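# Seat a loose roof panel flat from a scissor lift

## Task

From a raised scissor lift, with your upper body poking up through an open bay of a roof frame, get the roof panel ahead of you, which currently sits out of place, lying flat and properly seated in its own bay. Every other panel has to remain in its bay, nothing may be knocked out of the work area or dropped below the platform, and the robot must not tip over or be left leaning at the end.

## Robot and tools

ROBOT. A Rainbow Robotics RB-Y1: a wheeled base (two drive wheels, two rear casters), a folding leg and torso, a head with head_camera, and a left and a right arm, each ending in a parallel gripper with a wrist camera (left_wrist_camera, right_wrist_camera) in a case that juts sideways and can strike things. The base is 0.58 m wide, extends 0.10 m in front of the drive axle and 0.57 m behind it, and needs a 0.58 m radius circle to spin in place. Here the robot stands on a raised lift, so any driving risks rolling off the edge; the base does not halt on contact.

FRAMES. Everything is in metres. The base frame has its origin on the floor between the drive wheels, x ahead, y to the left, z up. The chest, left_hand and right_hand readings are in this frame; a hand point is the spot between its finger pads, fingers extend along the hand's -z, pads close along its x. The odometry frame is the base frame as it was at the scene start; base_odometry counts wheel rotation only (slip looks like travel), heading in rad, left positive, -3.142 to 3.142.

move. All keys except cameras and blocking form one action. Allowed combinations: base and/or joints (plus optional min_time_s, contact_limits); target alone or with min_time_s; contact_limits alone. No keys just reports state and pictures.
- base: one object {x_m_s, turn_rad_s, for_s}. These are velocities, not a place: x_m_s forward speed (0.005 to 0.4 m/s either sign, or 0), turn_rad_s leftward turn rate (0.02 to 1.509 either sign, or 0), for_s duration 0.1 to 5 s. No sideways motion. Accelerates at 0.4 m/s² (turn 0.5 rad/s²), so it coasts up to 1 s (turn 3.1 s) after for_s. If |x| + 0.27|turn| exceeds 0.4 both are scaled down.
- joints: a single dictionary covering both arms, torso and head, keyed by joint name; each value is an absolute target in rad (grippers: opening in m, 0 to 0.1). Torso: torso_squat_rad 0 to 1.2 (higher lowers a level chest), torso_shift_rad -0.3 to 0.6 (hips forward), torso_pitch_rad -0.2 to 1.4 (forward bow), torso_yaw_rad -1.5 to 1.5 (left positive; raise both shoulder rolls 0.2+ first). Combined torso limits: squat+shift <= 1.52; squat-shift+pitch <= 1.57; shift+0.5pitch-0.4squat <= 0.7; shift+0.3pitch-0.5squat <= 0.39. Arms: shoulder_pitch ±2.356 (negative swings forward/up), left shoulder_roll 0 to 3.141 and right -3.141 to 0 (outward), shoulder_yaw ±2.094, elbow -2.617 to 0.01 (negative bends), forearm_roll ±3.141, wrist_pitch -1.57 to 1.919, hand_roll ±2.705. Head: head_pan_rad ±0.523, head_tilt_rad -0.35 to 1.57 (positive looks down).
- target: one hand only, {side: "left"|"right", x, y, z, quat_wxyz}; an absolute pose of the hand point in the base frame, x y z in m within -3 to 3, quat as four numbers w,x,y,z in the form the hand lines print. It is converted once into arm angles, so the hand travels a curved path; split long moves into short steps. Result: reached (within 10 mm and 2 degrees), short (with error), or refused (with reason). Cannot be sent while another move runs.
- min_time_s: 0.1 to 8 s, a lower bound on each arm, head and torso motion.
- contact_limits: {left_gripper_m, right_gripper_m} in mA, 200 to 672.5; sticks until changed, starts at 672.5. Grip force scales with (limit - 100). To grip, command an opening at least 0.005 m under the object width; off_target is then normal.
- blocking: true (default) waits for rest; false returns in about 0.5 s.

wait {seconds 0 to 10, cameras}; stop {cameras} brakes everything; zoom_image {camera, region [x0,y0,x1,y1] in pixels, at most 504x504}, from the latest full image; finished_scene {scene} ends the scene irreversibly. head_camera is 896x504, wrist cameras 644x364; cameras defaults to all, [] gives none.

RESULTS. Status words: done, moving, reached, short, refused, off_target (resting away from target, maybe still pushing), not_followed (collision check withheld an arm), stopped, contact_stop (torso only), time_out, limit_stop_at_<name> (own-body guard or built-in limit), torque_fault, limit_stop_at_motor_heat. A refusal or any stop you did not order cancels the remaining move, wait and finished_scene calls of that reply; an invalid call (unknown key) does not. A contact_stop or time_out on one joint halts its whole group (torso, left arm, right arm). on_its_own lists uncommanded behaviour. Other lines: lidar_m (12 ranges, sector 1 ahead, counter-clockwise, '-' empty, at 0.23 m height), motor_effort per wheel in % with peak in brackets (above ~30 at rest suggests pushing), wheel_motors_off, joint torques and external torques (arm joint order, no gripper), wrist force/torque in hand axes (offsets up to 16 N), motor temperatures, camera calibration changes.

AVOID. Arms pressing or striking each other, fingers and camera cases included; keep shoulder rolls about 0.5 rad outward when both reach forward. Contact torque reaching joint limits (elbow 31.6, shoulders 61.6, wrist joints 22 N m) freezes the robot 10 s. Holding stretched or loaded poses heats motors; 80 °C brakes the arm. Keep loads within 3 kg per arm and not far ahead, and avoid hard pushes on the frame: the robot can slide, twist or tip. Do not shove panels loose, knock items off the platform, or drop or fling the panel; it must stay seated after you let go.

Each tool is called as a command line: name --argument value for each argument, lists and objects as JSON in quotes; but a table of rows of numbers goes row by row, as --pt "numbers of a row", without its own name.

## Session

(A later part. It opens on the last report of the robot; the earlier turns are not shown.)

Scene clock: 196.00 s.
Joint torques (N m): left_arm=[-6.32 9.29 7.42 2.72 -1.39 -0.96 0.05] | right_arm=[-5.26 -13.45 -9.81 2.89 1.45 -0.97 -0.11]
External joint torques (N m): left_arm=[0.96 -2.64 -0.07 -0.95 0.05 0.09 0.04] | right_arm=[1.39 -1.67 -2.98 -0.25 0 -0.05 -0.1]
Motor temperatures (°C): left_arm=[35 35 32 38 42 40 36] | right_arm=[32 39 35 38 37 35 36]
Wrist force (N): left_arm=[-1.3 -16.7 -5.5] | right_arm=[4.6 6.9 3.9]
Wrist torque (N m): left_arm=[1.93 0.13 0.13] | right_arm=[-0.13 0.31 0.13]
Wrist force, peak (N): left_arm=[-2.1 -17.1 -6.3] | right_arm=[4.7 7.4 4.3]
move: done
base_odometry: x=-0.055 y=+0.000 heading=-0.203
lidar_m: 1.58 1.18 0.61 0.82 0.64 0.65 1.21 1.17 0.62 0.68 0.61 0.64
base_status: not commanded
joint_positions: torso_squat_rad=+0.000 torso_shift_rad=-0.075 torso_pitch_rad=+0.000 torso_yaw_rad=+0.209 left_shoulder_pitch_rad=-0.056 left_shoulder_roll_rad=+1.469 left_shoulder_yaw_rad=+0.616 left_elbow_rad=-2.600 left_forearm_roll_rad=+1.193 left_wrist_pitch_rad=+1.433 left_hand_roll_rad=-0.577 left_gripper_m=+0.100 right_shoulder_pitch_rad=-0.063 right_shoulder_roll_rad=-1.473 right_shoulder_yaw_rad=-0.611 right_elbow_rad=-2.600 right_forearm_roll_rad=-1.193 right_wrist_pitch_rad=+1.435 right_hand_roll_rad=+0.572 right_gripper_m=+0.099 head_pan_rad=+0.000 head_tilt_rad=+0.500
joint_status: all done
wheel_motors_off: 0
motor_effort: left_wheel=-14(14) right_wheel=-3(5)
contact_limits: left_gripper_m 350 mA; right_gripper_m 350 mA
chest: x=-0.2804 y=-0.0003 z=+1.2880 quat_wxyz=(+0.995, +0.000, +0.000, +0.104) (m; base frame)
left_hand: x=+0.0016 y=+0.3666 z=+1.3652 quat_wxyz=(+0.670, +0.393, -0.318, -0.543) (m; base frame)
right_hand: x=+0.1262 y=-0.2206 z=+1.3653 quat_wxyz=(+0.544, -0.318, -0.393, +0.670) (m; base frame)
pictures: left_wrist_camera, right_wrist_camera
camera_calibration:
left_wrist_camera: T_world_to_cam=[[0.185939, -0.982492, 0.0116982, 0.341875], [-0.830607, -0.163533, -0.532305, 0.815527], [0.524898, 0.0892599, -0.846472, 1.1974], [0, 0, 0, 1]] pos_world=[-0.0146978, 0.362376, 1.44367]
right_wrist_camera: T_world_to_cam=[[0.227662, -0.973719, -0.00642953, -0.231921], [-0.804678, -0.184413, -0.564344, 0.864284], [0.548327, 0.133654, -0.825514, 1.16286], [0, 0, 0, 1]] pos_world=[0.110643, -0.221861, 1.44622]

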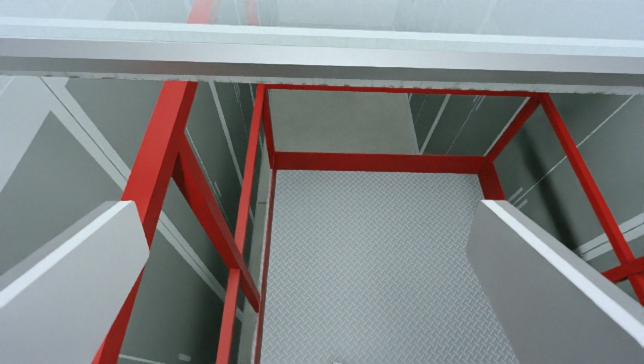

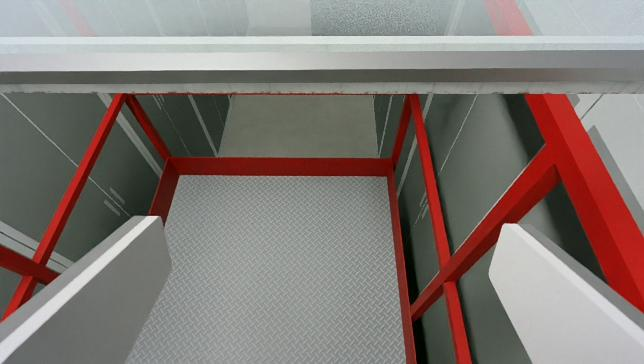

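move --joints '{"torso_squat_rad": 0.412, "torso_shift_rad": -0.075, "torso_pitch_rad": 0, "torso_yaw_rad": 0.205}' --min_time_s 3 --cameras '["left_wrist_camera", "right_wrist_camera"]'

move --base '{"x_m_s": 0.06, "for_s": 1.7}' --cameras '["left_wrist_camera", "right_wrist_camera"]'

Scene clock: 199.73 s.
Joint torques (N m): left_arm=[-6.49 9.56 7.65 2.82 -1.32 -1 0.01] | right_arm=[-5.02 -13.86 -9.78 2.94 1.46 -0.78 -0.06]
External joint torques (N m): left_arm=[0.79 -2.37 0.16 -0.85 0.13 0.04 -0.01] | right_arm=[1.63 -2.09 -2.95 -0.2 0 0.13 -0.05]
Motor temperatures (°C): left_arm=[35 35 32 38 42 40 36] | right_arm=[32 39 35 38 37 35 36]
Wrist force (N): left_arm=[-1.5 -16.7 -5.7] | right_arm=[4.6 7.0 3.9]
Wrist torque (N m): left_arm=[1.92 0.08 0.14] | right_arm=[-0.16 0.32 0.13]
Wrist force, peak (N): left_arm=[-1.1 -17.2 -5.8] | right_arm=[4.8 7.2 4.1]
move: done
base_odometry: x=-0.055 y=+0.000 heading=-0.203
lidar_m: 1.58 1.17 0.62 0.82 0.64 0.65 1.21 1.18 0.63 0.67 0.62 0.62
base_status: not commanded
joint_positions: torso_squat_rad=+0.412 torso_shift_rad=-0.075 torso_pitch_rad=+0.000 torso_yaw_rad=+0.205 left_shoulder_pitch_rad=-0.056 left_shoulder_roll_rad=+1.469 left_shoulder_yaw_rad=+0.616 left_elbow_rad=-2.600 left_forearm_roll_rad=+1.193 left_wrist_pitch_rad=+1.433 left_hand_roll_rad=-0.577 left_gripper_m=+0.100 right_shoulder_pitch_rad=-0.063 right_shoulder_roll_rad=-1.473 right_shoulder_yaw_rad=-0.611 right_elbow_rad=-2.600 right_forearm_roll_rad=-1.193 right_wrist_pitch_rad=+1.435 right_hand_roll_rad=+0.572 right_gripper_m=+0.099 head_pan_rad=+0.000 head_tilt_rad=+0.500
joint_status: all done
wheel_motors_off: 0
motor_effort: left_wheel=-13(14) right_wheel=+1(4)
contact_limits: left_gripper_m 350 mA; right_gripper_m 350 mA
chest: x=-0.2761 y=-0.0003 z=+1.2296 quat_wxyz=(+0.995, +0.000, +0.000, +0.102) (m; base frame)
left_hand: x=+0.0072 y=+0.3655 z=+1.3069 quat_wxyz=(+0.669, +0.392, -0.319, -0.544) (m; base frame)
right_hand: x=+0.1295 y=-0.2222 z=+1.3070 quat_wxyz=(+0.545, -0.319, -0.392, +0.669) (m; base frame)
pictures: left_wrist_camera, right_wrist_camera
camera_calibration:
left_wrist_camera: T_world_to_cam=[[0.182103, -0.983209, 0.0117921, 0.340532], [-0.831096, -0.160317, -0.53252, 0.7881], [0.525469, 0.0871734, -0.846335, 1.14578], [0, 0, 0, 1]] pos_world=[-0.00909475, 0.361279, 1.38537]
right_wrist_camera: T_world_to_cam=[[0.223861, -0.974601, -0.00631502, -0.234434], [-0.805217, -0.181296, -0.564587, 0.834853], [0.549101, 0.131474, -0.82535, 1.11232], [0, 0, 0, 1]] pos_world=[0.113941, -0.223365, 1.38792]

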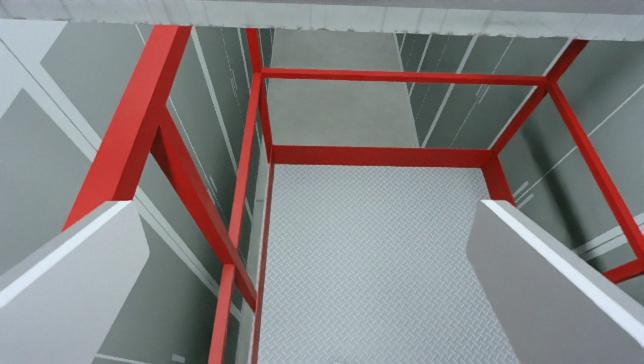

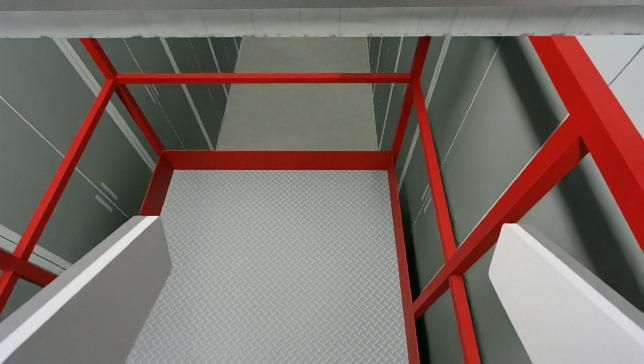

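Scene clock: 202.43 s.
Joint torques (N m): left_arm=[-6.65 9.61 7.19 2.93 -1.26 -0.96 -0.1] | right_arm=[-5.11 -13.05 -9.81 3.19 1.4 -0.76 -0.07]
External joint torques (N m): left_arm=[0.63 -2.31 -0.31 -0.74 0.19 0.08 -0.12] | right_arm=[1.54 -1.28 -2.98 0.06 -0.05 0.16 -0.07]
Motor temperatures (°C): left_arm=[35 35 32 38 42 40 36] | right_arm=[32 39 35 38 37 35 36]
Wrist force (N): left_arm=[-1.6 -16.7 -5.3] | right_arm=[4.8 6.9 4.1]
Wrist torque (N m): left_arm=[1.93 0.08 0.14] | right_arm=[-0.15 0.32 0.13]
Wrist force, peak (N): left_arm=[-1.5 -17.1 -5.5] | right_arm=[4.8 6.9 4.4]
move: done
base_odometry: x=+0.045 y=-0.021 heading=-0.204
lidar_m: 1.56 1.09 0.94 0.62 0.85 0.72 1.30 1.23 0.67 0.66 0.56 0.81
base_status: done (sent for 1.7 of 1.7 s)
joint_positions: torso_squat_rad=+0.412 torso_shift_rad=-0.075 torso_pitch_rad=+0.000 torso_yaw_rad=+0.205 left_shoulder_pitch_rad=-0.056 left_shoulder_roll_rad=+1.469 left_shoulder_yaw_rad=+0.616 left_elbow_rad=-2.600 left_forearm_roll_rad=+1.193 left_wrist_pitch_rad=+1.433 left_hand_roll_rad=-0.577 left_gripper_m=+0.100 right_shoulder_pitch_rad=-0.063 right_shoulder_roll_rad=-1.473 right_shoulder_yaw_rad=-0.611 right_elbow_rad=-2.600 right_forearm_roll_rad=-1.193 right_wrist_pitch_rad=+1.435 right_hand_roll_rad=+0.572 right_gripper_m=+0.099 head_pan_rad=+0.000 head_tilt_rad=+0.500
joint_status: not commanded
wheel_motors_off: 0
motor_effort: left_wheel=-11(52) right_wheel=+8(24)
contact_limits: left_gripper_m 350 mA; right_gripper_m 350 mA
chest: x=-0.2760 y=-0.0003 z=+1.2296 quat_wxyz=(+0.995, +0.000, +0.000, +0.102) (m; base frame)
left_hand: x=+0.0073 y=+0.3655 z=+1.3069 quat_wxyz=(+0.669, +0.392, -0.319, -0.544) (m; base frame)
right_hand: x=+0.1296 y=-0.2223 z=+1.3069 quat_wxyz=(+0.545, -0.319, -0.392, +0.669) (m; base frame)
pictures: left_wrist_camera, right_wrist_camera
camera_calibration:
left_wrist_camera: T_world_to_cam=[[0.182099, -0.98321, 0.0117673, 0.340549], [-0.831143, -0.160307, -0.53245, 0.788082], [0.525397, 0.0871782, -0.84638, 1.14578], [0, 0, 0, 1]] pos_world=[-0.00899463, 0.361279, 1.38537]
right_wrist_camera: T_world_to_cam=[[0.223777, -0.974619, -0.00640065, -0.234429], [-0.805287, -0.18119, -0.564521, 0.834856], [0.549033, 0.131481, -0.825394, 1.11235], [0, 0, 0, 1]] pos_world=[0.114041, -0.223465, 1.38792]

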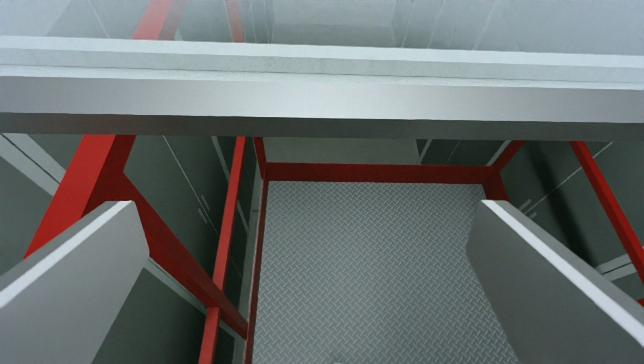

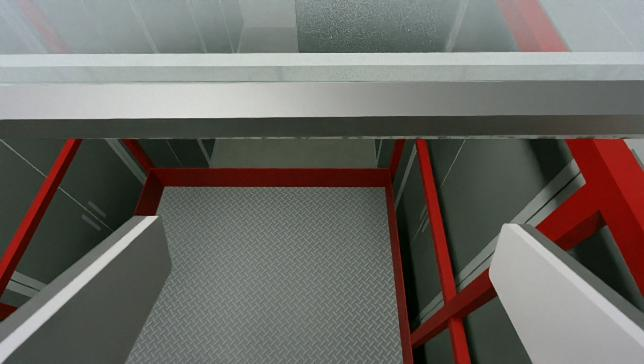

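move --base '{"x_m_s": 0.04, "for_s": 1.0}' --cameras '["left_wrist_camera", "right_wrist_camera"]'

move --base '{"x_m_s": 0.02, "for_s": 0.6}' --cameras '["left_wrist_camera", "right_wrist_camera"]'

Scene clock: 204.80 s.
Joint torques (N m): left_arm=[-6.34 9.37 6.93 3.02 -1.35 -1 0.01] | right_arm=[-5.89 -12.73 -9.02 3.09 1.51 -0.79 0.06]
External joint torques (N m): left_arm=[0.94 -2.55 -0.56 -0.65 0.09 0.04 0] | right_arm=[0.76 -0.96 -2.2 -0.05 0.05 0.12 0.07]
Motor temperatures (°C): left_arm=[35 35 32 38 42 40 36] | right_arm=[32 39 35 38 37 35 36]
Wrist force (N): left_arm=[-1.4 -16.3 -5.7] | right_arm=[4.8 6.8 3.9]
Wrist torque (N m): left_arm=[1.88 0.10 0.14] | right_arm=[-0.13 0.34 0.13]
Wrist force, peak (N): left_arm=[-1.4 -16.8 -6.3] | right_arm=[4.8 7.0 4.7]
move: done
base_odometry: x=+0.084 y=-0.029 heading=-0.205
lidar_m: 1.53 1.08 0.94 0.60 0.85 0.75 1.33 1.21 0.69 0.66 0.54 0.80
base_status: done (sent for 1 of 1 s)
joint_positions: torso_squat_rad=+0.412 torso_shift_rad=-0.075 torso_pitch_rad=+0.000 torso_yaw_rad=+0.205 left_shoulder_pitch_rad=-0.056 left_shoulder_roll_rad=+1.469 left_shoulder_yaw_rad=+0.616 left_elbow_rad=-2.600 left_forearm_roll_rad=+1.193 left_wrist_pitch_rad=+1.433 left_hand_roll_rad=-0.577 left_gripper_m=+0.100 right_shoulder_pitch_rad=-0.063 right_shoulder_roll_rad=-1.473 right_shoulder_yaw_rad=-0.611 right_elbow_rad=-2.600 right_forearm_roll_rad=-1.193 right_wrist_pitch_rad=+1.435 right_hand_roll_rad=+0.572 right_gripper_m=+0.099 head_pan_rad=+0.000 head_tilt_rad=+0.500
joint_status: not commanded
wheel_motors_off: 0
motor_effort: left_wheel=-14(24) right_wheel=+6(30)
contact_limits: left_gripper_m 350 mA; right_gripper_m 350 mA
chest: x=-0.2760 y=-0.0003 z=+1.2296 quat_wxyz=(+0.995, +0.000, +0.000, +0.102) (m; base frame)
left_hand: x=+0.0073 y=+0.3654 z=+1.3069 quat_wxyz=(+0.669, +0.392, -0.319, -0.544) (m; base frame)
right_hand: x=+0.1296 y=-0.2223 z=+1.3069 quat_wxyz=(+0.545, -0.319, -0.392, +0.669) (m; base frame)
pictures: left_wrist_camera, right_wrist_camera
camera_calibration:
left_wrist_camera: T_world_to_cam=[[0.182017, -0.983226, 0.0117146, 0.340627], [-0.831161, -0.160211, -0.532451, 0.788049], [0.525396, 0.0871787, -0.84638, 1.14578], [0, 0, 0, 1]] pos_world=[-0.00899454, 0.361279, 1.38537]
right_wrist_camera: T_world_to_cam=[[0.223794, -0.974616, -0.00638863, -0.234447], [-0.805282, -0.181211, -0.564521, 0.83485], [0.549033, 0.131481, -0.825394, 1.11235], [0, 0, 0, 1]] pos_world=[0.114041, -0.223465, 1.38792]

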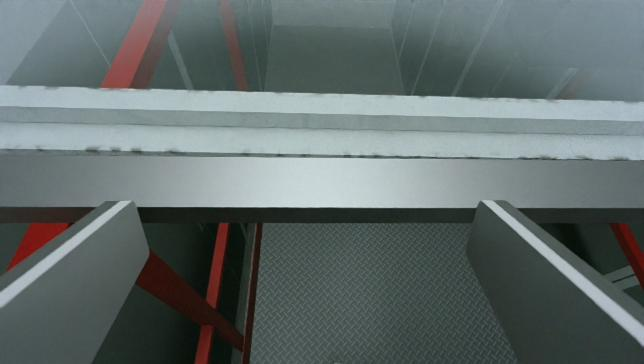

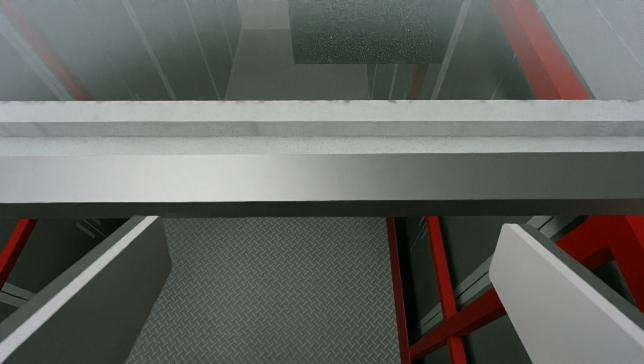

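Scene clock: 206.20 s.
Joint torques (N m): left_arm=[-6.6 9.65 6.52 2.94 -1.14 -1.46 -0.05] | right_arm=[-5.64 -12.85 -9.01 3.19 1.35 -0.73 0.09]
External joint torques (N m): left_arm=[0.68 -2.27 -0.97 -0.73 0.31 -0.42 -0.06] | right_arm=[1.01 -1.07 -2.18 0.06 -0.11 0.18 0.1]
Motor temperatures (°C): left_arm=[35 35 32 38 42 40 36] | right_arm=[32 39 35 38 37 35 36]
Wrist force (N): left_arm=[-1.1 -17.0 -4.0] | right_arm=[4.6 6.7 3.9]
Wrist torque (N m): left_arm=[1.89 0.15 0.16] | right_arm=[-0.13 0.32 0.12]
Wrist force, peak (N): left_arm=[-2.5 -19.8 1.5] | right_arm=[4.8 7.1 4.2]
move: done
base_odometry: x=+0.095 y=-0.031 heading=-0.206
lidar_m: 1.52 1.07 0.97 0.60 0.86 0.76 1.35 1.23 0.71 0.66 0.52 0.80
base_status: done (sent for 0.6 of 0.6 s)
joint_positions: torso_squat_rad=+0.412 torso_shift_rad=-0.075 torso_pitch_rad=+0.000 torso_yaw_rad=+0.205 left_shoulder_pitch_rad=-0.056 left_shoulder_roll_rad=+1.469 left_shoulder_yaw_rad=+0.616 left_elbow_rad=-2.600 left_forearm_roll_rad=+1.193 left_wrist_pitch_rad=+1.433 left_hand_roll_rad=-0.577 left_gripper_m=+0.100 right_shoulder_pitch_rad=-0.063 right_shoulder_roll_rad=-1.473 right_shoulder_yaw_rad=-0.611 right_elbow_rad=-2.600 right_forearm_roll_rad=-1.193 right_wrist_pitch_rad=+1.435 right_hand_roll_rad=+0.572 right_gripper_m=+0.099 head_pan_rad=+0.000 head_tilt_rad=+0.500
joint_status: not commanded
wheel_motors_off: 0
motor_effort: left_wheel=-9(10) right_wheel=+7(21)
contact_limits: left_gripper_m 350 mA; right_gripper_m 350 mA
chest: x=-0.2761 y=-0.0003 z=+1.2295 quat_wxyz=(+0.995, +0.000, +0.000, +0.102) (m; base frame)
left_hand: x=+0.0073 y=+0.3655 z=+1.3069 quat_wxyz=(+0.669, +0.393, -0.319, -0.544) (m; base frame)
right_hand: x=+0.1296 y=-0.2223 z=+1.3070 quat_wxyz=(+0.545, -0.319, -0.392, +0.669) (m; base frame)
pictures: left_wrist_camera, right_wrist_camera
camera_calibration:
left_wrist_camera: T_world_to_cam=[[0.182153, -0.9832, 0.0117091, 0.340626], [-0.83106, -0.16031, -0.532579, 0.788262], [0.525509, 0.0872801, -0.846299, 1.14564], [0, 0, 0, 1]] pos_world=[-0.00899487, 0.361279, 1.38537]
right_wrist_camera: T_world_to_cam=[[0.223783, -0.974618, -0.00637017, -0.234472], [-0.805238, -0.181201, -0.564587, 0.83494], [0.549102, 0.131474, -0.825349, 1.11228], [0, 0, 0, 1]] pos_world=[0.114041, -0.223465, 1.38792]

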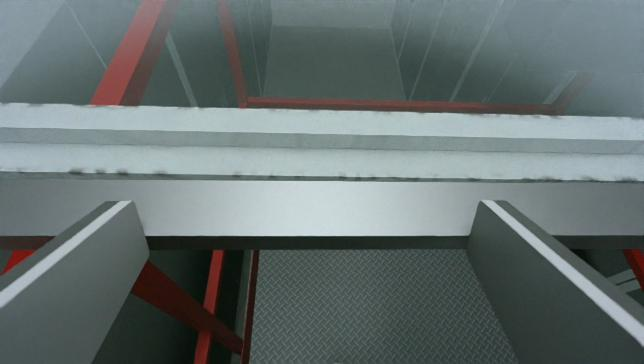

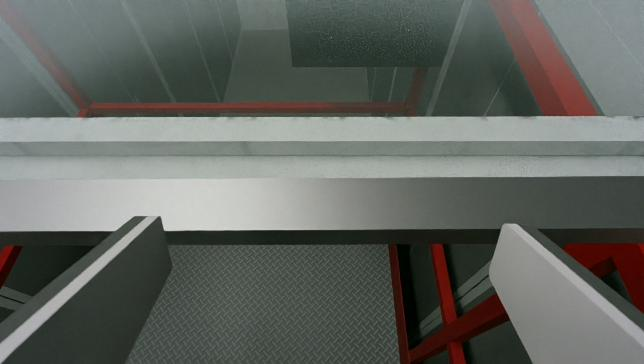

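move

Scene clock: 207.17 s.
Joint torques (N m): left_arm=[-6.41 9.66 6.46 3.12 -1.19 -1.31 -0.04] | right_arm=[-5.3 -13.16 -9.26 3.06 1.47 -0.78 -0.1]
External joint torques (N m): left_arm=[0.86 -2.27 -1.03 -0.55 0.26 -0.27 -0.05] | right_arm=[1.35 -1.39 -2.44 -0.08 0.01 0.13 -0.09]
Motor temperatures (°C): left_arm=[35 35 32 38 42 40 36] | right_arm=[32 39 35 38 37 35 36]
Wrist force (N): left_arm=[-1.6 -16.7 -5.5] | right_arm=[4.8 6.9 4.1]
Wrist torque (N m): left_arm=[1.92 0.07 0.14] | right_arm=[-0.15 0.33 0.12]
Wrist force, peak (N): left_arm=[-1.3 -17.1 -5.6] | right_arm=[4.8 6.9 4.1]
base_odometry: x=+0.095 y=-0.031 heading=-0.206
lidar_m: 1.52 1.05 0.96 0.60 0.86 0.77 1.35 1.23 0.69 0.65 0.53 0.80
base_status: done (sent for 0.6 of 0.6 s)
joint_positions: torso_squat_rad=+0.412 torso_shift_rad=-0.075 torso_pitch_rad=+0.000 torso_yaw_rad=+0.205 left_shoulder_pitch_rad=-0.056 left_shoulder_roll_rad=+1.469 left_shoulder_yaw_rad=+0.616 left_elbow_rad=-2.600 left_forearm_roll_rad=+1.193 left_wrist_pitch_rad=+1.433 left_hand_roll_rad=-0.577 left_gripper_m=+0.100 right_shoulder_pitch_rad=-0.063 right_shoulder_roll_rad=-1.473 right_shoulder_yaw_rad=-0.611 right_elbow_rad=-2.600 right_forearm_roll_rad=-1.193 right_wrist_pitch_rad=+1.435 right_hand_roll_rad=+0.572 right_gripper_m=+0.099 head_pan_rad=+0.000 head_tilt_rad=+0.500
joint_status: not commanded
wheel_motors_off: 0
motor_effort: left_wheel=-9(10) right_wheel=+7(21)
contact_limits: left_gripper_m 350 mA; right_gripper_m 350 mA
chest: x=-0.2761 y=-0.0003 z=+1.2295 quat_wxyz=(+0.995, +0.000, +0.000, +0.102) (m; base frame)
left_hand: x=+0.0073 y=+0.3655 z=+1.3069 quat_wxyz=(+0.669, +0.393, -0.319, -0.544) (m; base frame)
right_hand: x=+0.1296 y=-0.2223 z=+1.3070 quat_wxyz=(+0.545, -0.319, -0.392, +0.669) (m; base frame)
pictures: head_camera, left_wrist_camera, right_wrist_camera
camera_calibration:
head_camera: T_world_to_cam=[[0.161186, -0.986816, 0.0146066, 0.0203368], [-0.432156, -0.0838784, -0.897889, 1.23112], [0.887277, 0.138415, -0.439979, 0.792414], [0, 0, 0, 1]] pos_world=[-0.174333, 0.0136511, 1.45376]
left_wrist_camera: T_world_to_cam=[[0.182153, -0.9832, 0.0117091, 0.340626], [-0.83106, -0.16031, -0.532579, 0.788262], [0.525509, 0.0872801, -0.846299, 1.14564], [0, 0, 0, 1]] pos_world=[-0.00899487, 0.361279, 1.38537]
right_wrist_camera: T_world_to_cam=[[0.223783, -0.974618, -0.00637017, -0.234472], [-0.805238, -0.181201, -0.564587, 0.83494], [0.549102, 0.131474, -0.825349, 1.11228], [0, 0, 0, 1]] pos_world=[0.114041, -0.223465, 1.38792]

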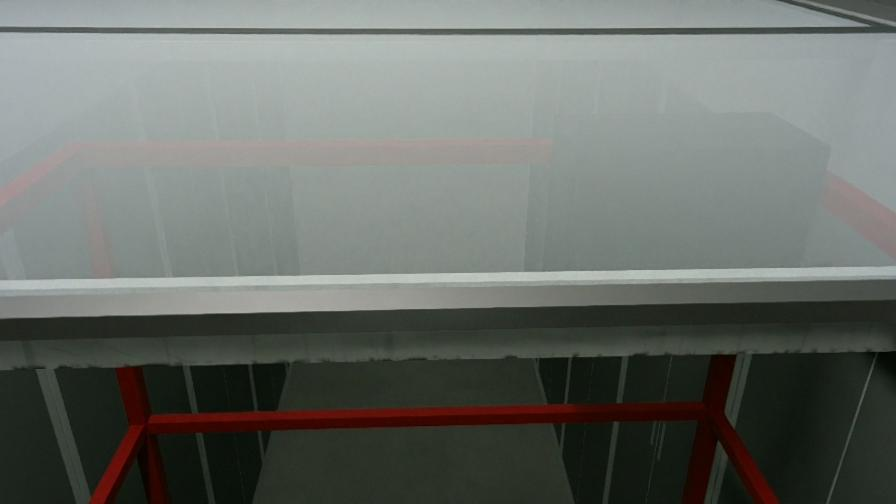

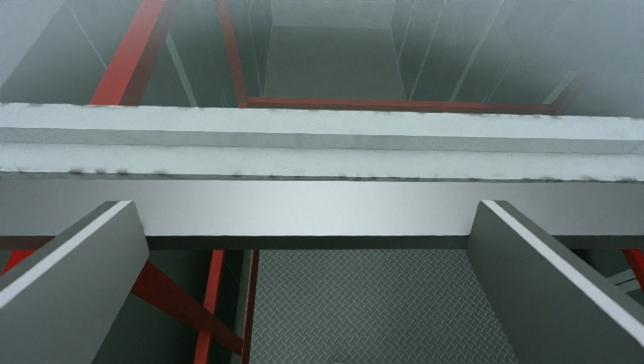

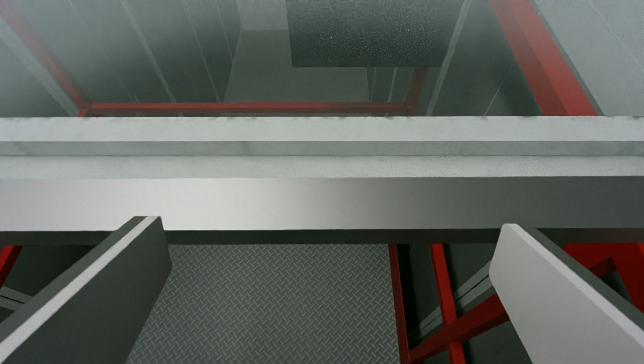

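move --base '{"x_m_s": 0.02, "for_s": 0.5}'

wait --seconds 0.3

Scene clock: 208.90 s.
Joint torques (N m): left_arm=[-6.52 10.06 6.01 3.4 -1.27 -1.55 -0.06] | right_arm=[-5.23 -12.74 -9.61 3.02 1.34 -0.82 0.04]
External joint torques (N m): left_arm=[0.75 -1.86 -1.48 -0.27 0.16 -0.51 -0.07] | right_arm=[1.42 -0.97 -2.79 -0.12 -0.11 0.09 0.04]
Motor temperatures (°C): left_arm=[35 35 32 38 42 40 36] | right_arm=[32 39 35 38 37 35 36]
Wrist force (N): left_arm=[-0.9 -17.5 -2.0] | right_arm=[4.7 6.8 3.8]
Wrist torque (N m): left_arm=[1.87 0.26 0.19] | right_arm=[-0.13 0.34 0.13]
Wrist force, peak (N): left_arm=[-2.0 -19.5 4.1] | right_arm=[4.9 6.9 4.2]
move: done
base_odometry: x=+0.105 y=-0.033 heading=-0.207
lidar_m: 1.51 1.06 0.96 0.60 0.86 0.77 1.36 1.21 0.70 0.65 0.52 0.78
base_status: done (sent for 0.5 of 0.5 s)
joint_positions: torso_squat_rad=+0.412 torso_shift_rad=-0.075 torso_pitch_rad=+0.000 torso_yaw_rad=+0.205 left_shoulder_pitch_rad=-0.056 left_shoulder_roll_rad=+1.469 left_shoulder_yaw_rad=+0.616 left_elbow_rad=-2.600 left_forearm_roll_rad=+1.193 left_wrist_pitch_rad=+1.433 left_hand_roll_rad=-0.577 left_gripper_m=+0.100 right_shoulder_pitch_rad=-0.063 right_shoulder_roll_rad=-1.473 right_shoulder_yaw_rad=-0.611 right_elbow_rad=-2.600 right_forearm_roll_rad=-1.193 right_wrist_pitch_rad=+1.435 right_hand_roll_rad=+0.572 right_gripper_m=+0.099 head_pan_rad=+0.000 head_tilt_rad=+0.500
joint_status: not commanded
wheel_motors_off: 0
motor_effort: left_wheel=-8(10) right_wheel=+7(23)
contact_limits: left_gripper_m 350 mA; right_gripper_m 350 mA
chest: x=-0.2761 y=-0.0003 z=+1.2295 quat_wxyz=(+0.995, +0.000, +0.000, +0.102) (m; base frame)
left_hand: x=+0.0072 y=+0.3655 z=+1.3070 quat_wxyz=(+0.669, +0.393, -0.319, -0.544) (m; base frame)
right_hand: x=+0.1295 y=-0.2223 z=+1.3070 quat_wxyz=(+0.545, -0.319, -0.392, +0.669) (m; base frame)
pictures: head_camera, left_wrist_camera, right_wrist_camera
camera_calibration:
head_camera: T_world_to_cam=[[0.161177, -0.986817, 0.0146284, 0.0203196], [-0.432035, -0.0838755, -0.897948, 1.23118], [0.887337, 0.138409, -0.439859, 0.792339], [0, 0, 0, 1]] pos_world=[-0.174433, 0.0136511, 1.45376]
left_wrist_camera: T_world_to_cam=[[0.182133, -0.983205, 0.0116239, 0.340781], [-0.830948, -0.160227, -0.532779, 0.788397], [0.525693, 0.0873779, -0.846175, 1.14562], [0, 0, 0, 1]] pos_world=[-0.00919515, 0.361279, 1.38547]
right_wrist_camera: T_world_to_cam=[[0.223789, -0.974617, -0.00633883, -0.234494], [-0.805157, -0.181206, -0.5647, 0.835006], [0.549218, 0.131478, -0.825272, 1.11221], [0, 0, 0, 1]] pos_world=[0.113941, -0.223465, 1.38792]

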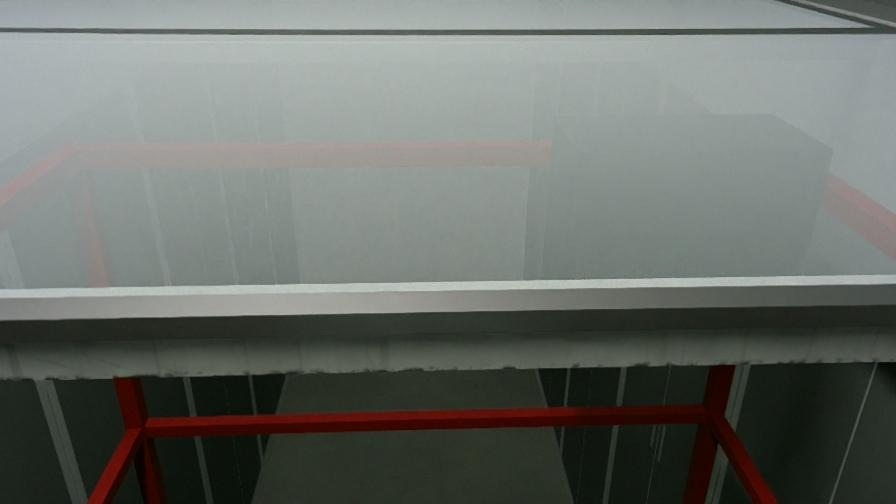

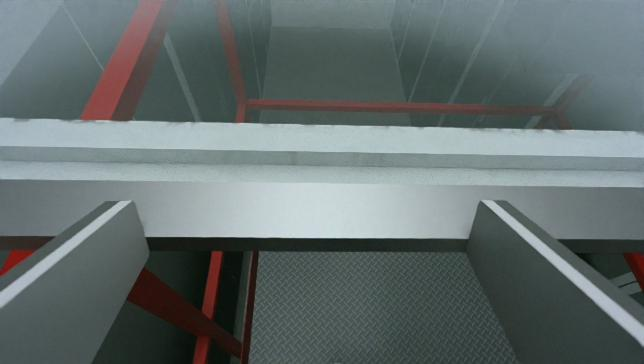

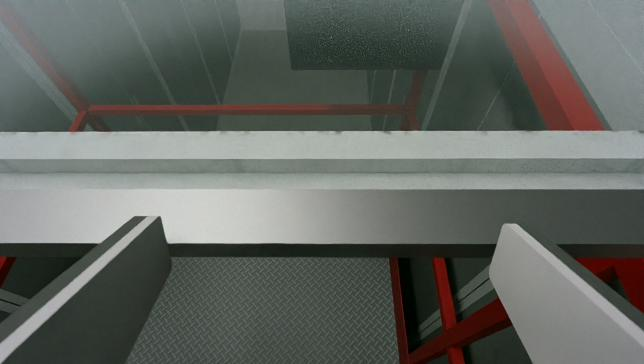

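Scene clock: 209.20 s.
Joint torques (N m): left_arm=[-6.61 9.5 5.87 3.23 -1.33 -1.38 -0.1] | right_arm=[-5.55 -12.82 -9.33 2.93 1.45 -0.92 0.06]
External joint torques (N m): left_arm=[0.67 -2.42 -1.62 -0.44 0.12 -0.34 -0.11] | right_arm=[1.1 -1.05 -2.51 -0.21 -0.01 -0.01 0.07]
Motor temperatures (°C): left_arm=[35 35 32 38 42 40 36] | right_arm=[32 39 35 38 37 35 36]
Wrist force (N): left_arm=[-1.2 -16.9 -4.3] | right_arm=[4.6 6.6 3.9]
Wrist torque (N m): left_arm=[1.89 0.17 0.14] | right_arm=[-0.09 0.31 0.13]
Wrist force, peak (N): left_arm=[-0.6 -17.9 -0.7] | right_arm=[4.8 6.9 3.9]
base_odometry: x=+0.105 y=-0.033 heading=-0.207
lidar_m: 1.51 1.05 0.96 0.60 0.85 0.77 1.36 1.22 0.71 0.65 0.51 0.80
base_status: done (sent for 0.5 of 0.5 s)
joint_positions: torso_squat_rad=+0.412 torso_shift_rad=-0.075 torso_pitch_rad=+0.000 torso_yaw_rad=+0.205 left_shoulder_pitch_rad=-0.056 left_shoulder_roll_rad=+1.469 left_shoulder_yaw_rad=+0.616 left_elbow_rad=-2.600 left_forearm_roll_rad=+1.193 left_wrist_pitch_rad=+1.433 left_hand_roll_rad=-0.577 left_gripper_m=+0.100 right_shoulder_pitch_rad=-0.063 right_shoulder_roll_rad=-1.473 right_shoulder_yaw_rad=-0.611 right_elbow_rad=-2.600 right_forearm_roll_rad=-1.193 right_wrist_pitch_rad=+1.435 right_hand_roll_rad=+0.572 right_gripper_m=+0.099 head_pan_rad=+0.000 head_tilt_rad=+0.500
joint_status: not commanded
wheel_motors_off: 0
motor_effort: left_wheel=-8(10) right_wheel=+6(23)
contact_limits: left_gripper_m 350 mA; right_gripper_m 350 mA
chest: x=-0.2761 y=-0.0003 z=+1.2295 quat_wxyz=(+0.995, +0.000, +0.000, +0.102) (m; base frame)
left_hand: x=+0.0072 y=+0.3655 z=+1.3070 quat_wxyz=(+0.669, +0.393, -0.319, -0.544) (m; base frame)
right_hand: x=+0.1295 y=-0.2223 z=+1.3070 quat_wxyz=(+0.545, -0.319, -0.392, +0.669) (m; base frame)
wait: 0.30 s; at rest by 0.27 s
pictures: head_camera, left_wrist_camera, right_wrist_camera
camera_calibration:
head_camera: T_world_to_cam=[[0.161177, -0.986817, 0.0146284, 0.0203196], [-0.432035, -0.0838755, -0.897948, 1.23118], [0.887337, 0.138409, -0.439859, 0.792339], [0, 0, 0, 1]] pos_world=[-0.174433, 0.0136511, 1.45376]
left_wrist_camera: T_world_to_cam=[[0.182081, -0.983214, 0.0117068, 0.340669], [-0.830956, -0.160228, -0.532765, 0.788379], [0.525698, 0.0872787, -0.846182, 1.14566], [0, 0, 0, 1]] pos_world=[-0.0091951, 0.361279, 1.38547]
right_wrist_camera: T_world_to_cam=[[0.223789, -0.974617, -0.00633883, -0.234494], [-0.805157, -0.181206, -0.5647, 0.835006], [0.549218, 0.131478, -0.825272, 1.11221], [0, 0, 0, 1]] pos_world=[0.113941, -0.223465, 1.38792]

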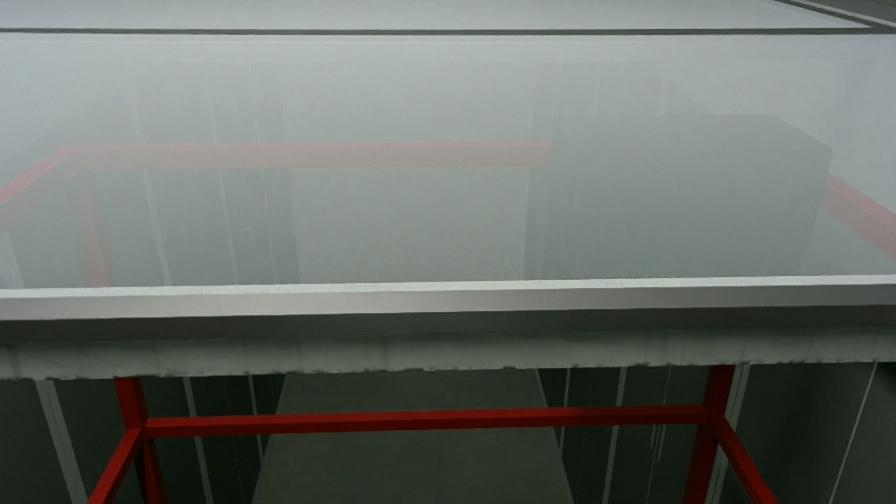

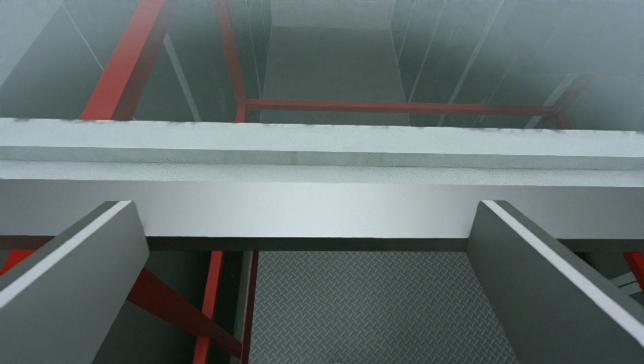

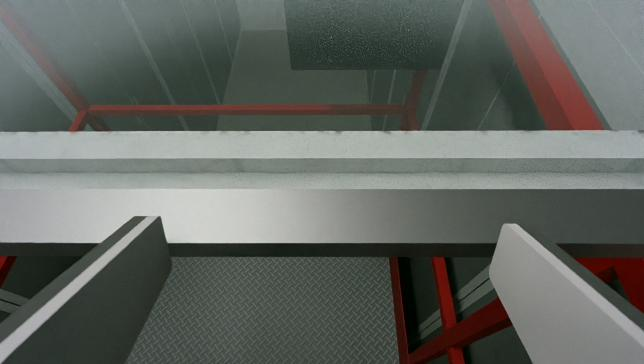

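zoom_image --camera "right_wrist_camera" --region '[70, 110, 322, 280]'

zoom_image --camera "left_wrist_camera" --region '[70, 110, 322, 280]'

Scaled by 2.000 from the camera's 644x364 image, which has a finer 1265x715 frame.

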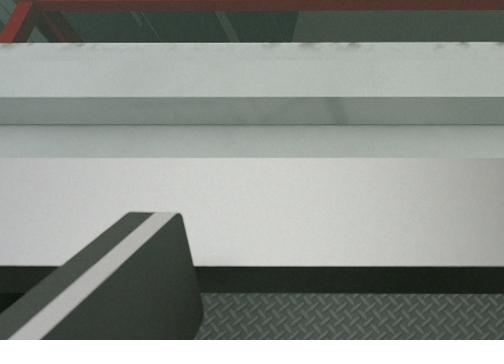

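Scaled by 2.000 from the camera's 644x364 image, which has a finer 1265x715 frame.

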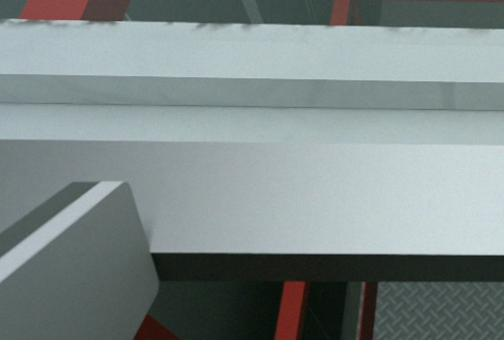

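move --joints '{"torso_yaw_rad": 0.209}' --min_time_s 1.0 --cameras '["left_wrist_camera", "right_wrist_camera"]'

move --base '{"x_m_s": 0.02, "for_s": 0.4}' --cameras '[]'

wait --seconds 0.3

Scene clock: 211.37 s.
Joint torques (N m): left_arm=[-6.51 9.64 6.12 3.15 -1.25 -1.28 -0.05] | right_arm=[-5.51 -13 -9.47 3.02 1.44 -0.78 0.15]
External joint torques (N m): left_arm=[0.77 -2.29 -1.37 -0.52 0.2 -0.24 -0.07] | right_arm=[1.14 -1.23 -2.65 -0.12 -0.01 0.13 0.16]
Motor temperatures (°C): left_arm=[35 35 32 38 42 40 36] | right_arm=[32 39 35 38 37 35 36]
Wrist force (N): left_arm=[-1.3 -16.5 -5.6] | right_arm=[4.8 6.8 4.1]
Wrist torque (N m): left_arm=[1.91 0.12 0.13] | right_arm=[-0.13 0.34 0.13]
Wrist force, peak (N): left_arm=[-1.0 -17.7 -3.5] | right_arm=[4.8 6.9 4.2]
move: done
base_odometry: x=+0.105 y=-0.033 heading=-0.207
lidar_m: 1.51 1.04 0.97 0.59 0.86 0.77 1.35 1.22 0.71 0.65 0.51 0.79
base_status: not commanded
joint_positions: torso_squat_rad=+0.412 torso_shift_rad=-0.075 torso_pitch_rad=+0.000 torso_yaw_rad=+0.209 left_shoulder_pitch_rad=-0.056 left_shoulder_roll_rad=+1.469 left_shoulder_yaw_rad=+0.616 left_elbow_rad=-2.600 left_forearm_roll_rad=+1.193 left_wrist_pitch_rad=+1.433 left_hand_roll_rad=-0.577 left_gripper_m=+0.100 right_shoulder_pitch_rad=-0.063 right_shoulder_roll_rad=-1.473 right_shoulder_yaw_rad=-0.611 right_elbow_rad=-2.600 right_forearm_roll_rad=-1.193 right_wrist_pitch_rad=+1.435 right_hand_roll_rad=+0.572 right_gripper_m=+0.099 head_pan_rad=+0.000 head_tilt_rad=+0.500
joint_status: all done
wheel_motors_off: 0
motor_effort: left_wheel=-8(9) right_wheel=+7(9)
contact_limits: left_gripper_m 350 mA; right_gripper_m 350 mA
chest: x=-0.2761 y=-0.0003 z=+1.2295 quat_wxyz=(+0.995, +0.000, +0.000, +0.104) (m; base frame)
left_hand: x=+0.0058 y=+0.3665 z=+1.3070 quat_wxyz=(+0.670, +0.393, -0.318, -0.543) (m; base frame)
right_hand: x=+0.1304 y=-0.2207 z=+1.3070 quat_wxyz=(+0.544, -0.318, -0.393, +0.670) (m; base frame)
pictures: left_wrist_camera, right_wrist_camera
camera_calibration:
left_wrist_camera: T_world_to_cam=[[0.185898, -0.9825, 0.0116707, 0.341736], [-0.830278, -0.163426, -0.532852, 0.788657], [0.525434, 0.0893663, -0.846128, 1.14548], [0, 0, 0, 1]] pos_world=[-0.0105986, 0.362275, 1.38547]
right_wrist_camera: T_world_to_cam=[[0.227585, -0.973737, -0.00640174, -0.23336], [-0.804464, -0.18431, -0.564684, 0.835133], [0.548674, 0.133664, -0.825283, 1.11214], [0, 0, 0, 1]] pos_world=[0.114743, -0.221961, 1.38792]

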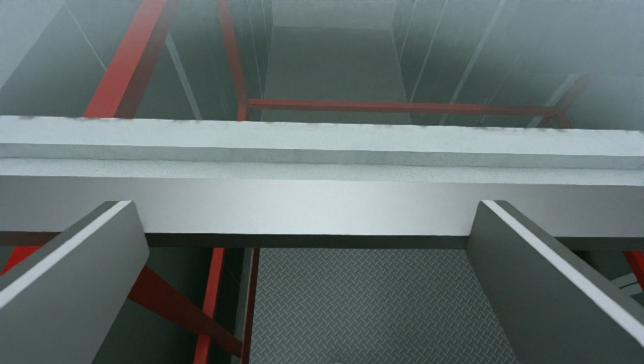

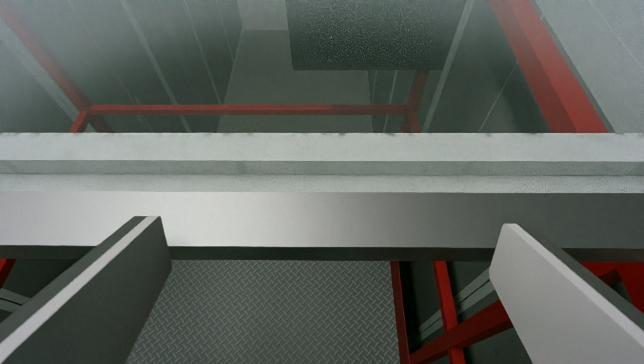

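Scene clock: 212.67 s.
Joint torques (N m): left_arm=[-6.49 9.62 6.04 3.47 -1.3 -1.31 0.02] | right_arm=[-5.45 -13.1 -9.26 3.22 1.34 -0.83 0]
External joint torques (N m): left_arm=[0.78 -2.3 -1.45 -0.2 0.15 -0.26 0] | right_arm=[1.2 -1.33 -2.44 0.08 -0.11 0.08 0]
Motor temperatures (°C): left_arm=[35 35 32 38 42 40 36] | right_arm=[32 39 35 38 37 35 36]
Wrist force (N): left_arm=[-1.4 -16.9 -5.7] | right_arm=[4.7 6.8 3.9]
Wrist torque (N m): left_arm=[1.91 0.12 0.14] | right_arm=[-0.12 0.31 0.13]
Wrist force, peak (N): left_arm=[-2.7 -19.1 4.4] | right_arm=[5.8 7.2 7.4]
move: done
base_odometry: x=+0.113 y=-0.035 heading=-0.207
lidar_m: 1.51 1.04 0.97 0.61 0.86 0.78 1.36 1.23 0.70 0.65 0.52 0.80
base_status: done (sent for 0.4 of 0.4 s)
joint_positions: torso_squat_rad=+0.412 torso_shift_rad=-0.075 torso_pitch_rad=+0.000 torso_yaw_rad=+0.209 left_shoulder_pitch_rad=-0.056 left_shoulder_roll_rad=+1.469 left_shoulder_yaw_rad=+0.616 left_elbow_rad=-2.600 left_forearm_roll_rad=+1.193 left_wrist_pitch_rad=+1.433 left_hand_roll_rad=-0.577 left_gripper_m=+0.100 right_shoulder_pitch_rad=-0.063 right_shoulder_roll_rad=-1.473 right_shoulder_yaw_rad=-0.611 right_elbow_rad=-2.600 right_forearm_roll_rad=-1.193 right_wrist_pitch_rad=+1.435 right_hand_roll_rad=+0.572 right_gripper_m=+0.099 head_pan_rad=+0.000 head_tilt_rad=+0.500
joint_status: not commanded
wheel_motors_off: 0
motor_effort: left_wheel=-10(11) right_wheel=+3(22)
contact_limits: left_gripper_m 350 mA; right_gripper_m 350 mA
chest: x=-0.2761 y=-0.0003 z=+1.2295 quat_wxyz=(+0.995, +0.000, +0.000, +0.104) (m; base frame)
left_hand: x=+0.0058 y=+0.3666 z=+1.3070 quat_wxyz=(+0.670, +0.393, -0.318, -0.543) (m; base frame)
right_hand: x=+0.1305 y=-0.2207 z=+1.3070 quat_wxyz=(+0.544, -0.318, -0.393, +0.670) (m; base frame)
pictures: none
No camera images: "cameras" was empty.

Scene clock: 212.97 s.
Joint torques (N m): left_arm=[-6.58 9.58 5.84 3.38 -1.32 -1.33 0.03] | right_arm=[-5.54 -13.42 -9.37 3.09 1.28 -0.97 -0.02]
External joint torques (N m): left_arm=[0.69 -2.34 -1.65 -0.29 0.13 -0.29 0.02] | right_arm=[1.11 -1.64 -2.55 -0.05 -0.17 -0.06 -0.01]
Motor temperatures (°C): left_arm=[35 35 32 38 42 40 36] | right_arm=[32 39 35 38 37 35 36]
Wrist force (N): left_arm=[-1.3 -16.4 -5.3] | right_arm=[4.6 6.8 4.1]
Wrist torque (N m): left_arm=[1.89 0.14 0.13] | right_arm=[-0.12 0.32 0.13]
Wrist force, peak (N): left_arm=[-1.3 -17.1 -5.0] | right_arm=[4.7 6.8 4.1]
base_odometry: x=+0.113 y=-0.035 heading=-0.207
lidar_m: 1.50 1.05 0.97 0.60 0.86 0.76 1.37 1.21 0.71 0.65 0.52 0.78
base_status: done (sent for 0.4 of 0.4 s)
joint_positions: torso_squat_rad=+0.412 torso_shift_rad=-0.075 torso_pitch_rad=+0.000 torso_yaw_rad=+0.209 left_shoulder_pitch_rad=-0.056 left_shoulder_roll_rad=+1.469 left_shoulder_yaw_rad=+0.616 left_elbow_rad=-2.600 left_forearm_roll_rad=+1.193 left_wrist_pitch_rad=+1.433 left_hand_roll_rad=-0.577 left_gripper_m=+0.100 right_shoulder_pitch_rad=-0.063 right_shoulder_roll_rad=-1.473 right_shoulder_yaw_rad=-0.611 right_elbow_rad=-2.600 right_forearm_roll_rad=-1.193 right_wrist_pitch_rad=+1.435 right_hand_roll_rad=+0.572 right_gripper_m=+0.099 head_pan_rad=+0.000 head_tilt_rad=+0.500
joint_status: not commanded
wheel_motors_off: 0
motor_effort: left_wheel=-10(11) right_wheel=+5(22)
contact_limits: left_gripper_m 350 mA; right_gripper_m 350 mA
chest: x=-0.2761 y=-0.0003 z=+1.2295 quat_wxyz=(+0.995, +0.000, +0.000, +0.104) (m; base frame)
left_hand: x=+0.0058 y=+0.3666 z=+1.3070 quat_wxyz=(+0.670, +0.393, -0.318, -0.543) (m; base frame)
right_hand: x=+0.1305 y=-0.2207 z=+1.3070 quat_wxyz=(+0.544, -0.318, -0.393, +0.670) (m; base frame)
wait: 0.30 s; at rest by 0.27 s
pictures: head_camera, left_wrist_camera, right_wrist_camera
camera_calibration:
head_camera: T_world_to_cam=[[0.165115, -0.986165, 0.0146761, 0.0213261], [-0.431707, -0.0856445, -0.897939, 1.23129], [0.886773, 0.141928, -0.439875, 0.792142], [0, 0, 0, 1]] pos_world=[-0.174414, 0.0140577, 1.45376]
left_wrist_camera: T_world_to_cam=[[0.18591, -0.982498, 0.011655, 0.341739], [-0.830349, -0.16344, -0.532736, 0.788585], [0.525317, 0.0893634, -0.846201, 1.14553], [0, 0, 0, 1]] pos_world=[-0.0104985, 0.362275, 1.38547]
right_wrist_camera: T_world_to_cam=[[0.227663, -0.973719, -0.00634749, -0.233366], [-0.804474, -0.184412, -0.564636, 0.835145], [0.548627, 0.133653, -0.825315, 1.11212], [0, 0, 0, 1]] pos_world=[0.114843, -0.221861, 1.38792]

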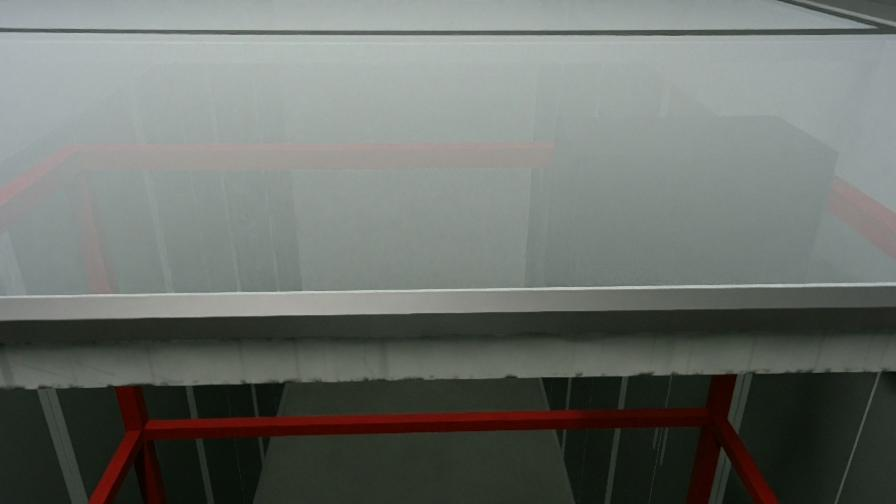

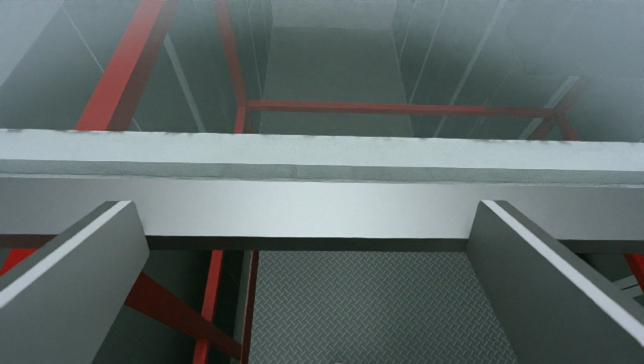

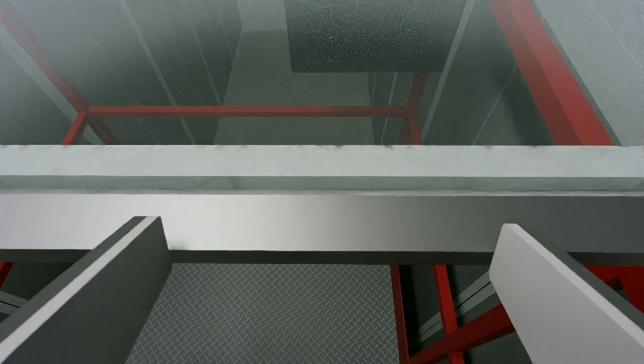

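zoom_image --camera "right_wrist_camera" --region '[170, 120, 422, 290]'

zoom_image --camera "left_wrist_camera" --region '[170, 110, 422, 280]'

Scaled by 2.000 from the camera's 644x364 image, which has a finer 1265x715 frame.

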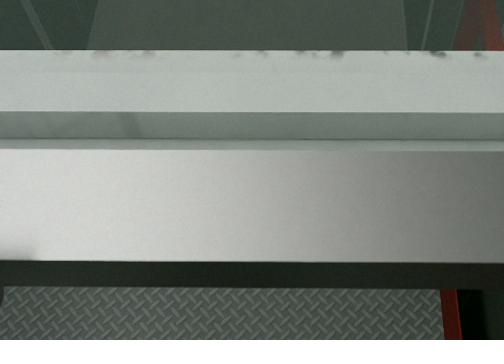

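Scaled by 2.000 from the camera's 644x364 image, which has a finer 1265x715 frame.

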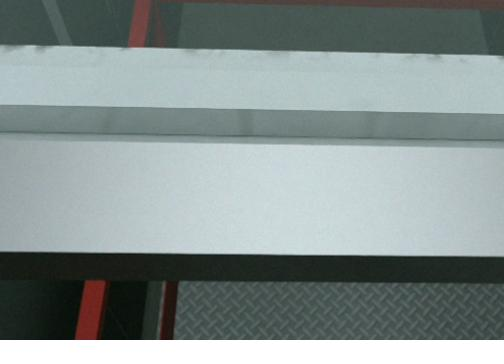

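zoom_image --camera "head_camera" --region '[0, 0, 448, 110]'

zoom_image --camera "head_camera" --region '[448, 0, 896, 110]'

Scaled by 1.125 from the camera's 896x504 image, which has a finer 1280x720 frame.

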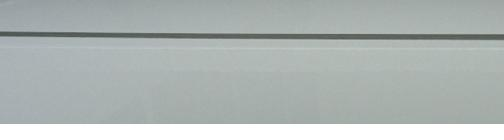

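Scaled by 1.125 from the camera's 896x504 image, which has a finer 1280x720 frame.

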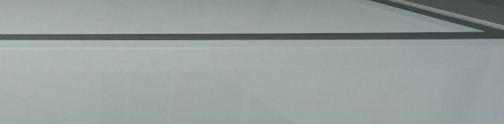

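move --joints '{"torso_yaw_rad": 0.206, "head_tilt_rad": 0.35}' --min_time_s 1.0 --cameras '["head_camera"]'

zoom_image --camera "head_camera" --region '[0, 60, 448, 312]'

zoom_image --camera "head_camera" --region '[448, 60, 896, 312]'

Scene clock: 216.00 s.
Joint torques (N m): left_arm=[-6.49 9.69 5.87 3.25 -1.29 -2.28 -0.11] | right_arm=[-5.47 -12.97 -8.99 3.22 1.3 -0.95 -0.1]
External joint torques (N m): left_arm=[0.78 -2.24 -1.62 -0.42 0.15 -1.24 -0.12] | right_arm=[1.18 -1.2 -2.17 0.08 -0.15 -0.04 -0.09]
Motor temperatures (°C): left_arm=[35 35 32 38 42 40 36] | right_arm=[32 39 35 38 37 35 36]
Wrist force (N): left_arm=[-4.5 -18.5 2.1] | right_arm=[4.6 6.8 3.8]
Wrist torque (N m): left_arm=[1.81 0.65 0.24] | right_arm=[-0.12 0.32 0.13]
Wrist force, peak (N): left_arm=[-5.1 -18.9 2.0] | right_arm=[4.8 7.0 4.2]
move: done
base_odometry: x=+0.113 y=-0.035 heading=-0.207
lidar_m: 1.51 1.04 0.96 0.60 0.86 0.78 1.37 1.22 0.71 0.64 0.51 0.80
base_status: not commanded
joint_positions: torso_squat_rad=+0.412 torso_shift_rad=-0.075 torso_pitch_rad=+0.000 torso_yaw_rad=+0.206 left_shoulder_pitch_rad=-0.056 left_shoulder_roll_rad=+1.469 left_shoulder_yaw_rad=+0.616 left_elbow_rad=-2.600 left_forearm_roll_rad=+1.193 left_wrist_pitch_rad=+1.433 left_hand_roll_rad=-0.577 left_gripper_m=+0.100 right_shoulder_pitch_rad=-0.063 right_shoulder_roll_rad=-1.473 right_shoulder_yaw_rad=-0.611 right_elbow_rad=-2.600 right_forearm_roll_rad=-1.193 right_wrist_pitch_rad=+1.435 right_hand_roll_rad=+0.572 right_gripper_m=+0.099 head_pan_rad=+0.000 head_tilt_rad=+0.350
joint_status: all done
wheel_motors_off: 0
motor_effort: left_wheel=-10(11) right_wheel=+4(6)
contact_limits: left_gripper_m 350 mA; right_gripper_m 350 mA
chest: x=-0.2761 y=-0.0003 z=+1.2295 quat_wxyz=(+0.995, +0.000, +0.000, +0.103) (m; base frame)
left_hand: x=+0.0068 y=+0.3658 z=+1.3070 quat_wxyz=(+0.670, +0.393, -0.319, -0.544) (m; base frame)
right_hand: x=+0.1298 y=-0.2218 z=+1.3070 quat_wxyz=(+0.545, -0.319, -0.393, +0.669) (m; base frame)
pictures: head_camera
camera_calibration:
head_camera: T_world_to_cam=[[0.16063, -0.986982, 0.00802533, 0.0296105], [-0.295741, -0.0558856, -0.953632, 1.34543], [0.941666, 0.150808, -0.300868, 0.607444], [0, 0, 0, 1]] pos_world=[-0.178865, 0.0128079, 1.46557]

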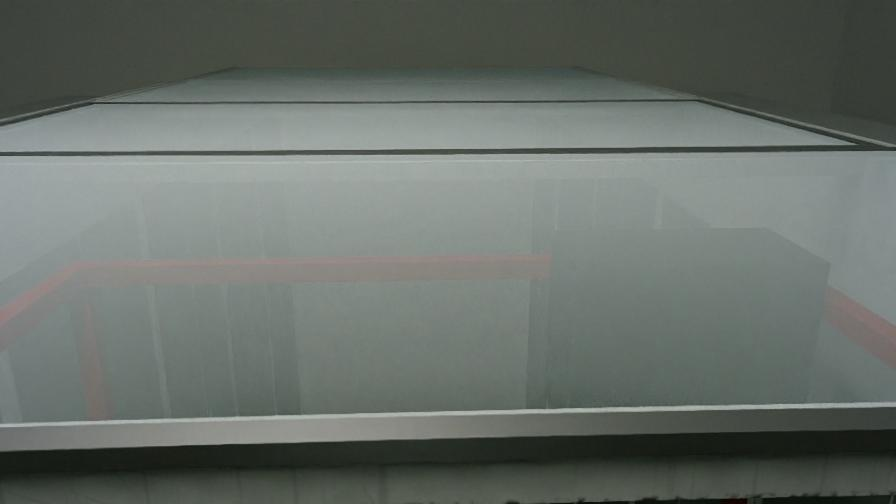

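Scaled by 1.125 from the camera's 896x504 image, which has a finer 1280x720 frame.

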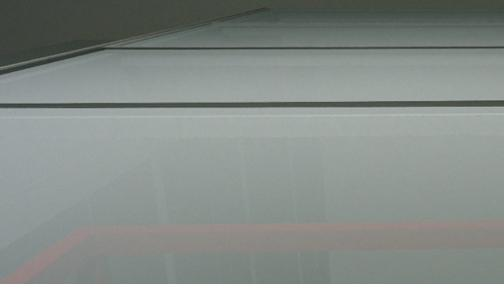

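Scaled by 1.125 from the camera's 896x504 image, which has a finer 1280x720 frame.

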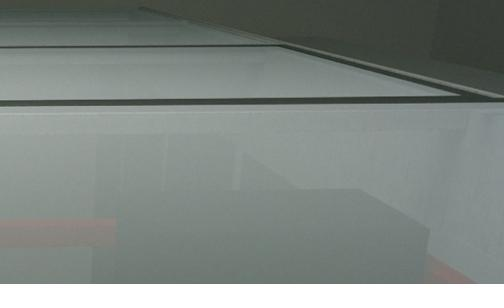

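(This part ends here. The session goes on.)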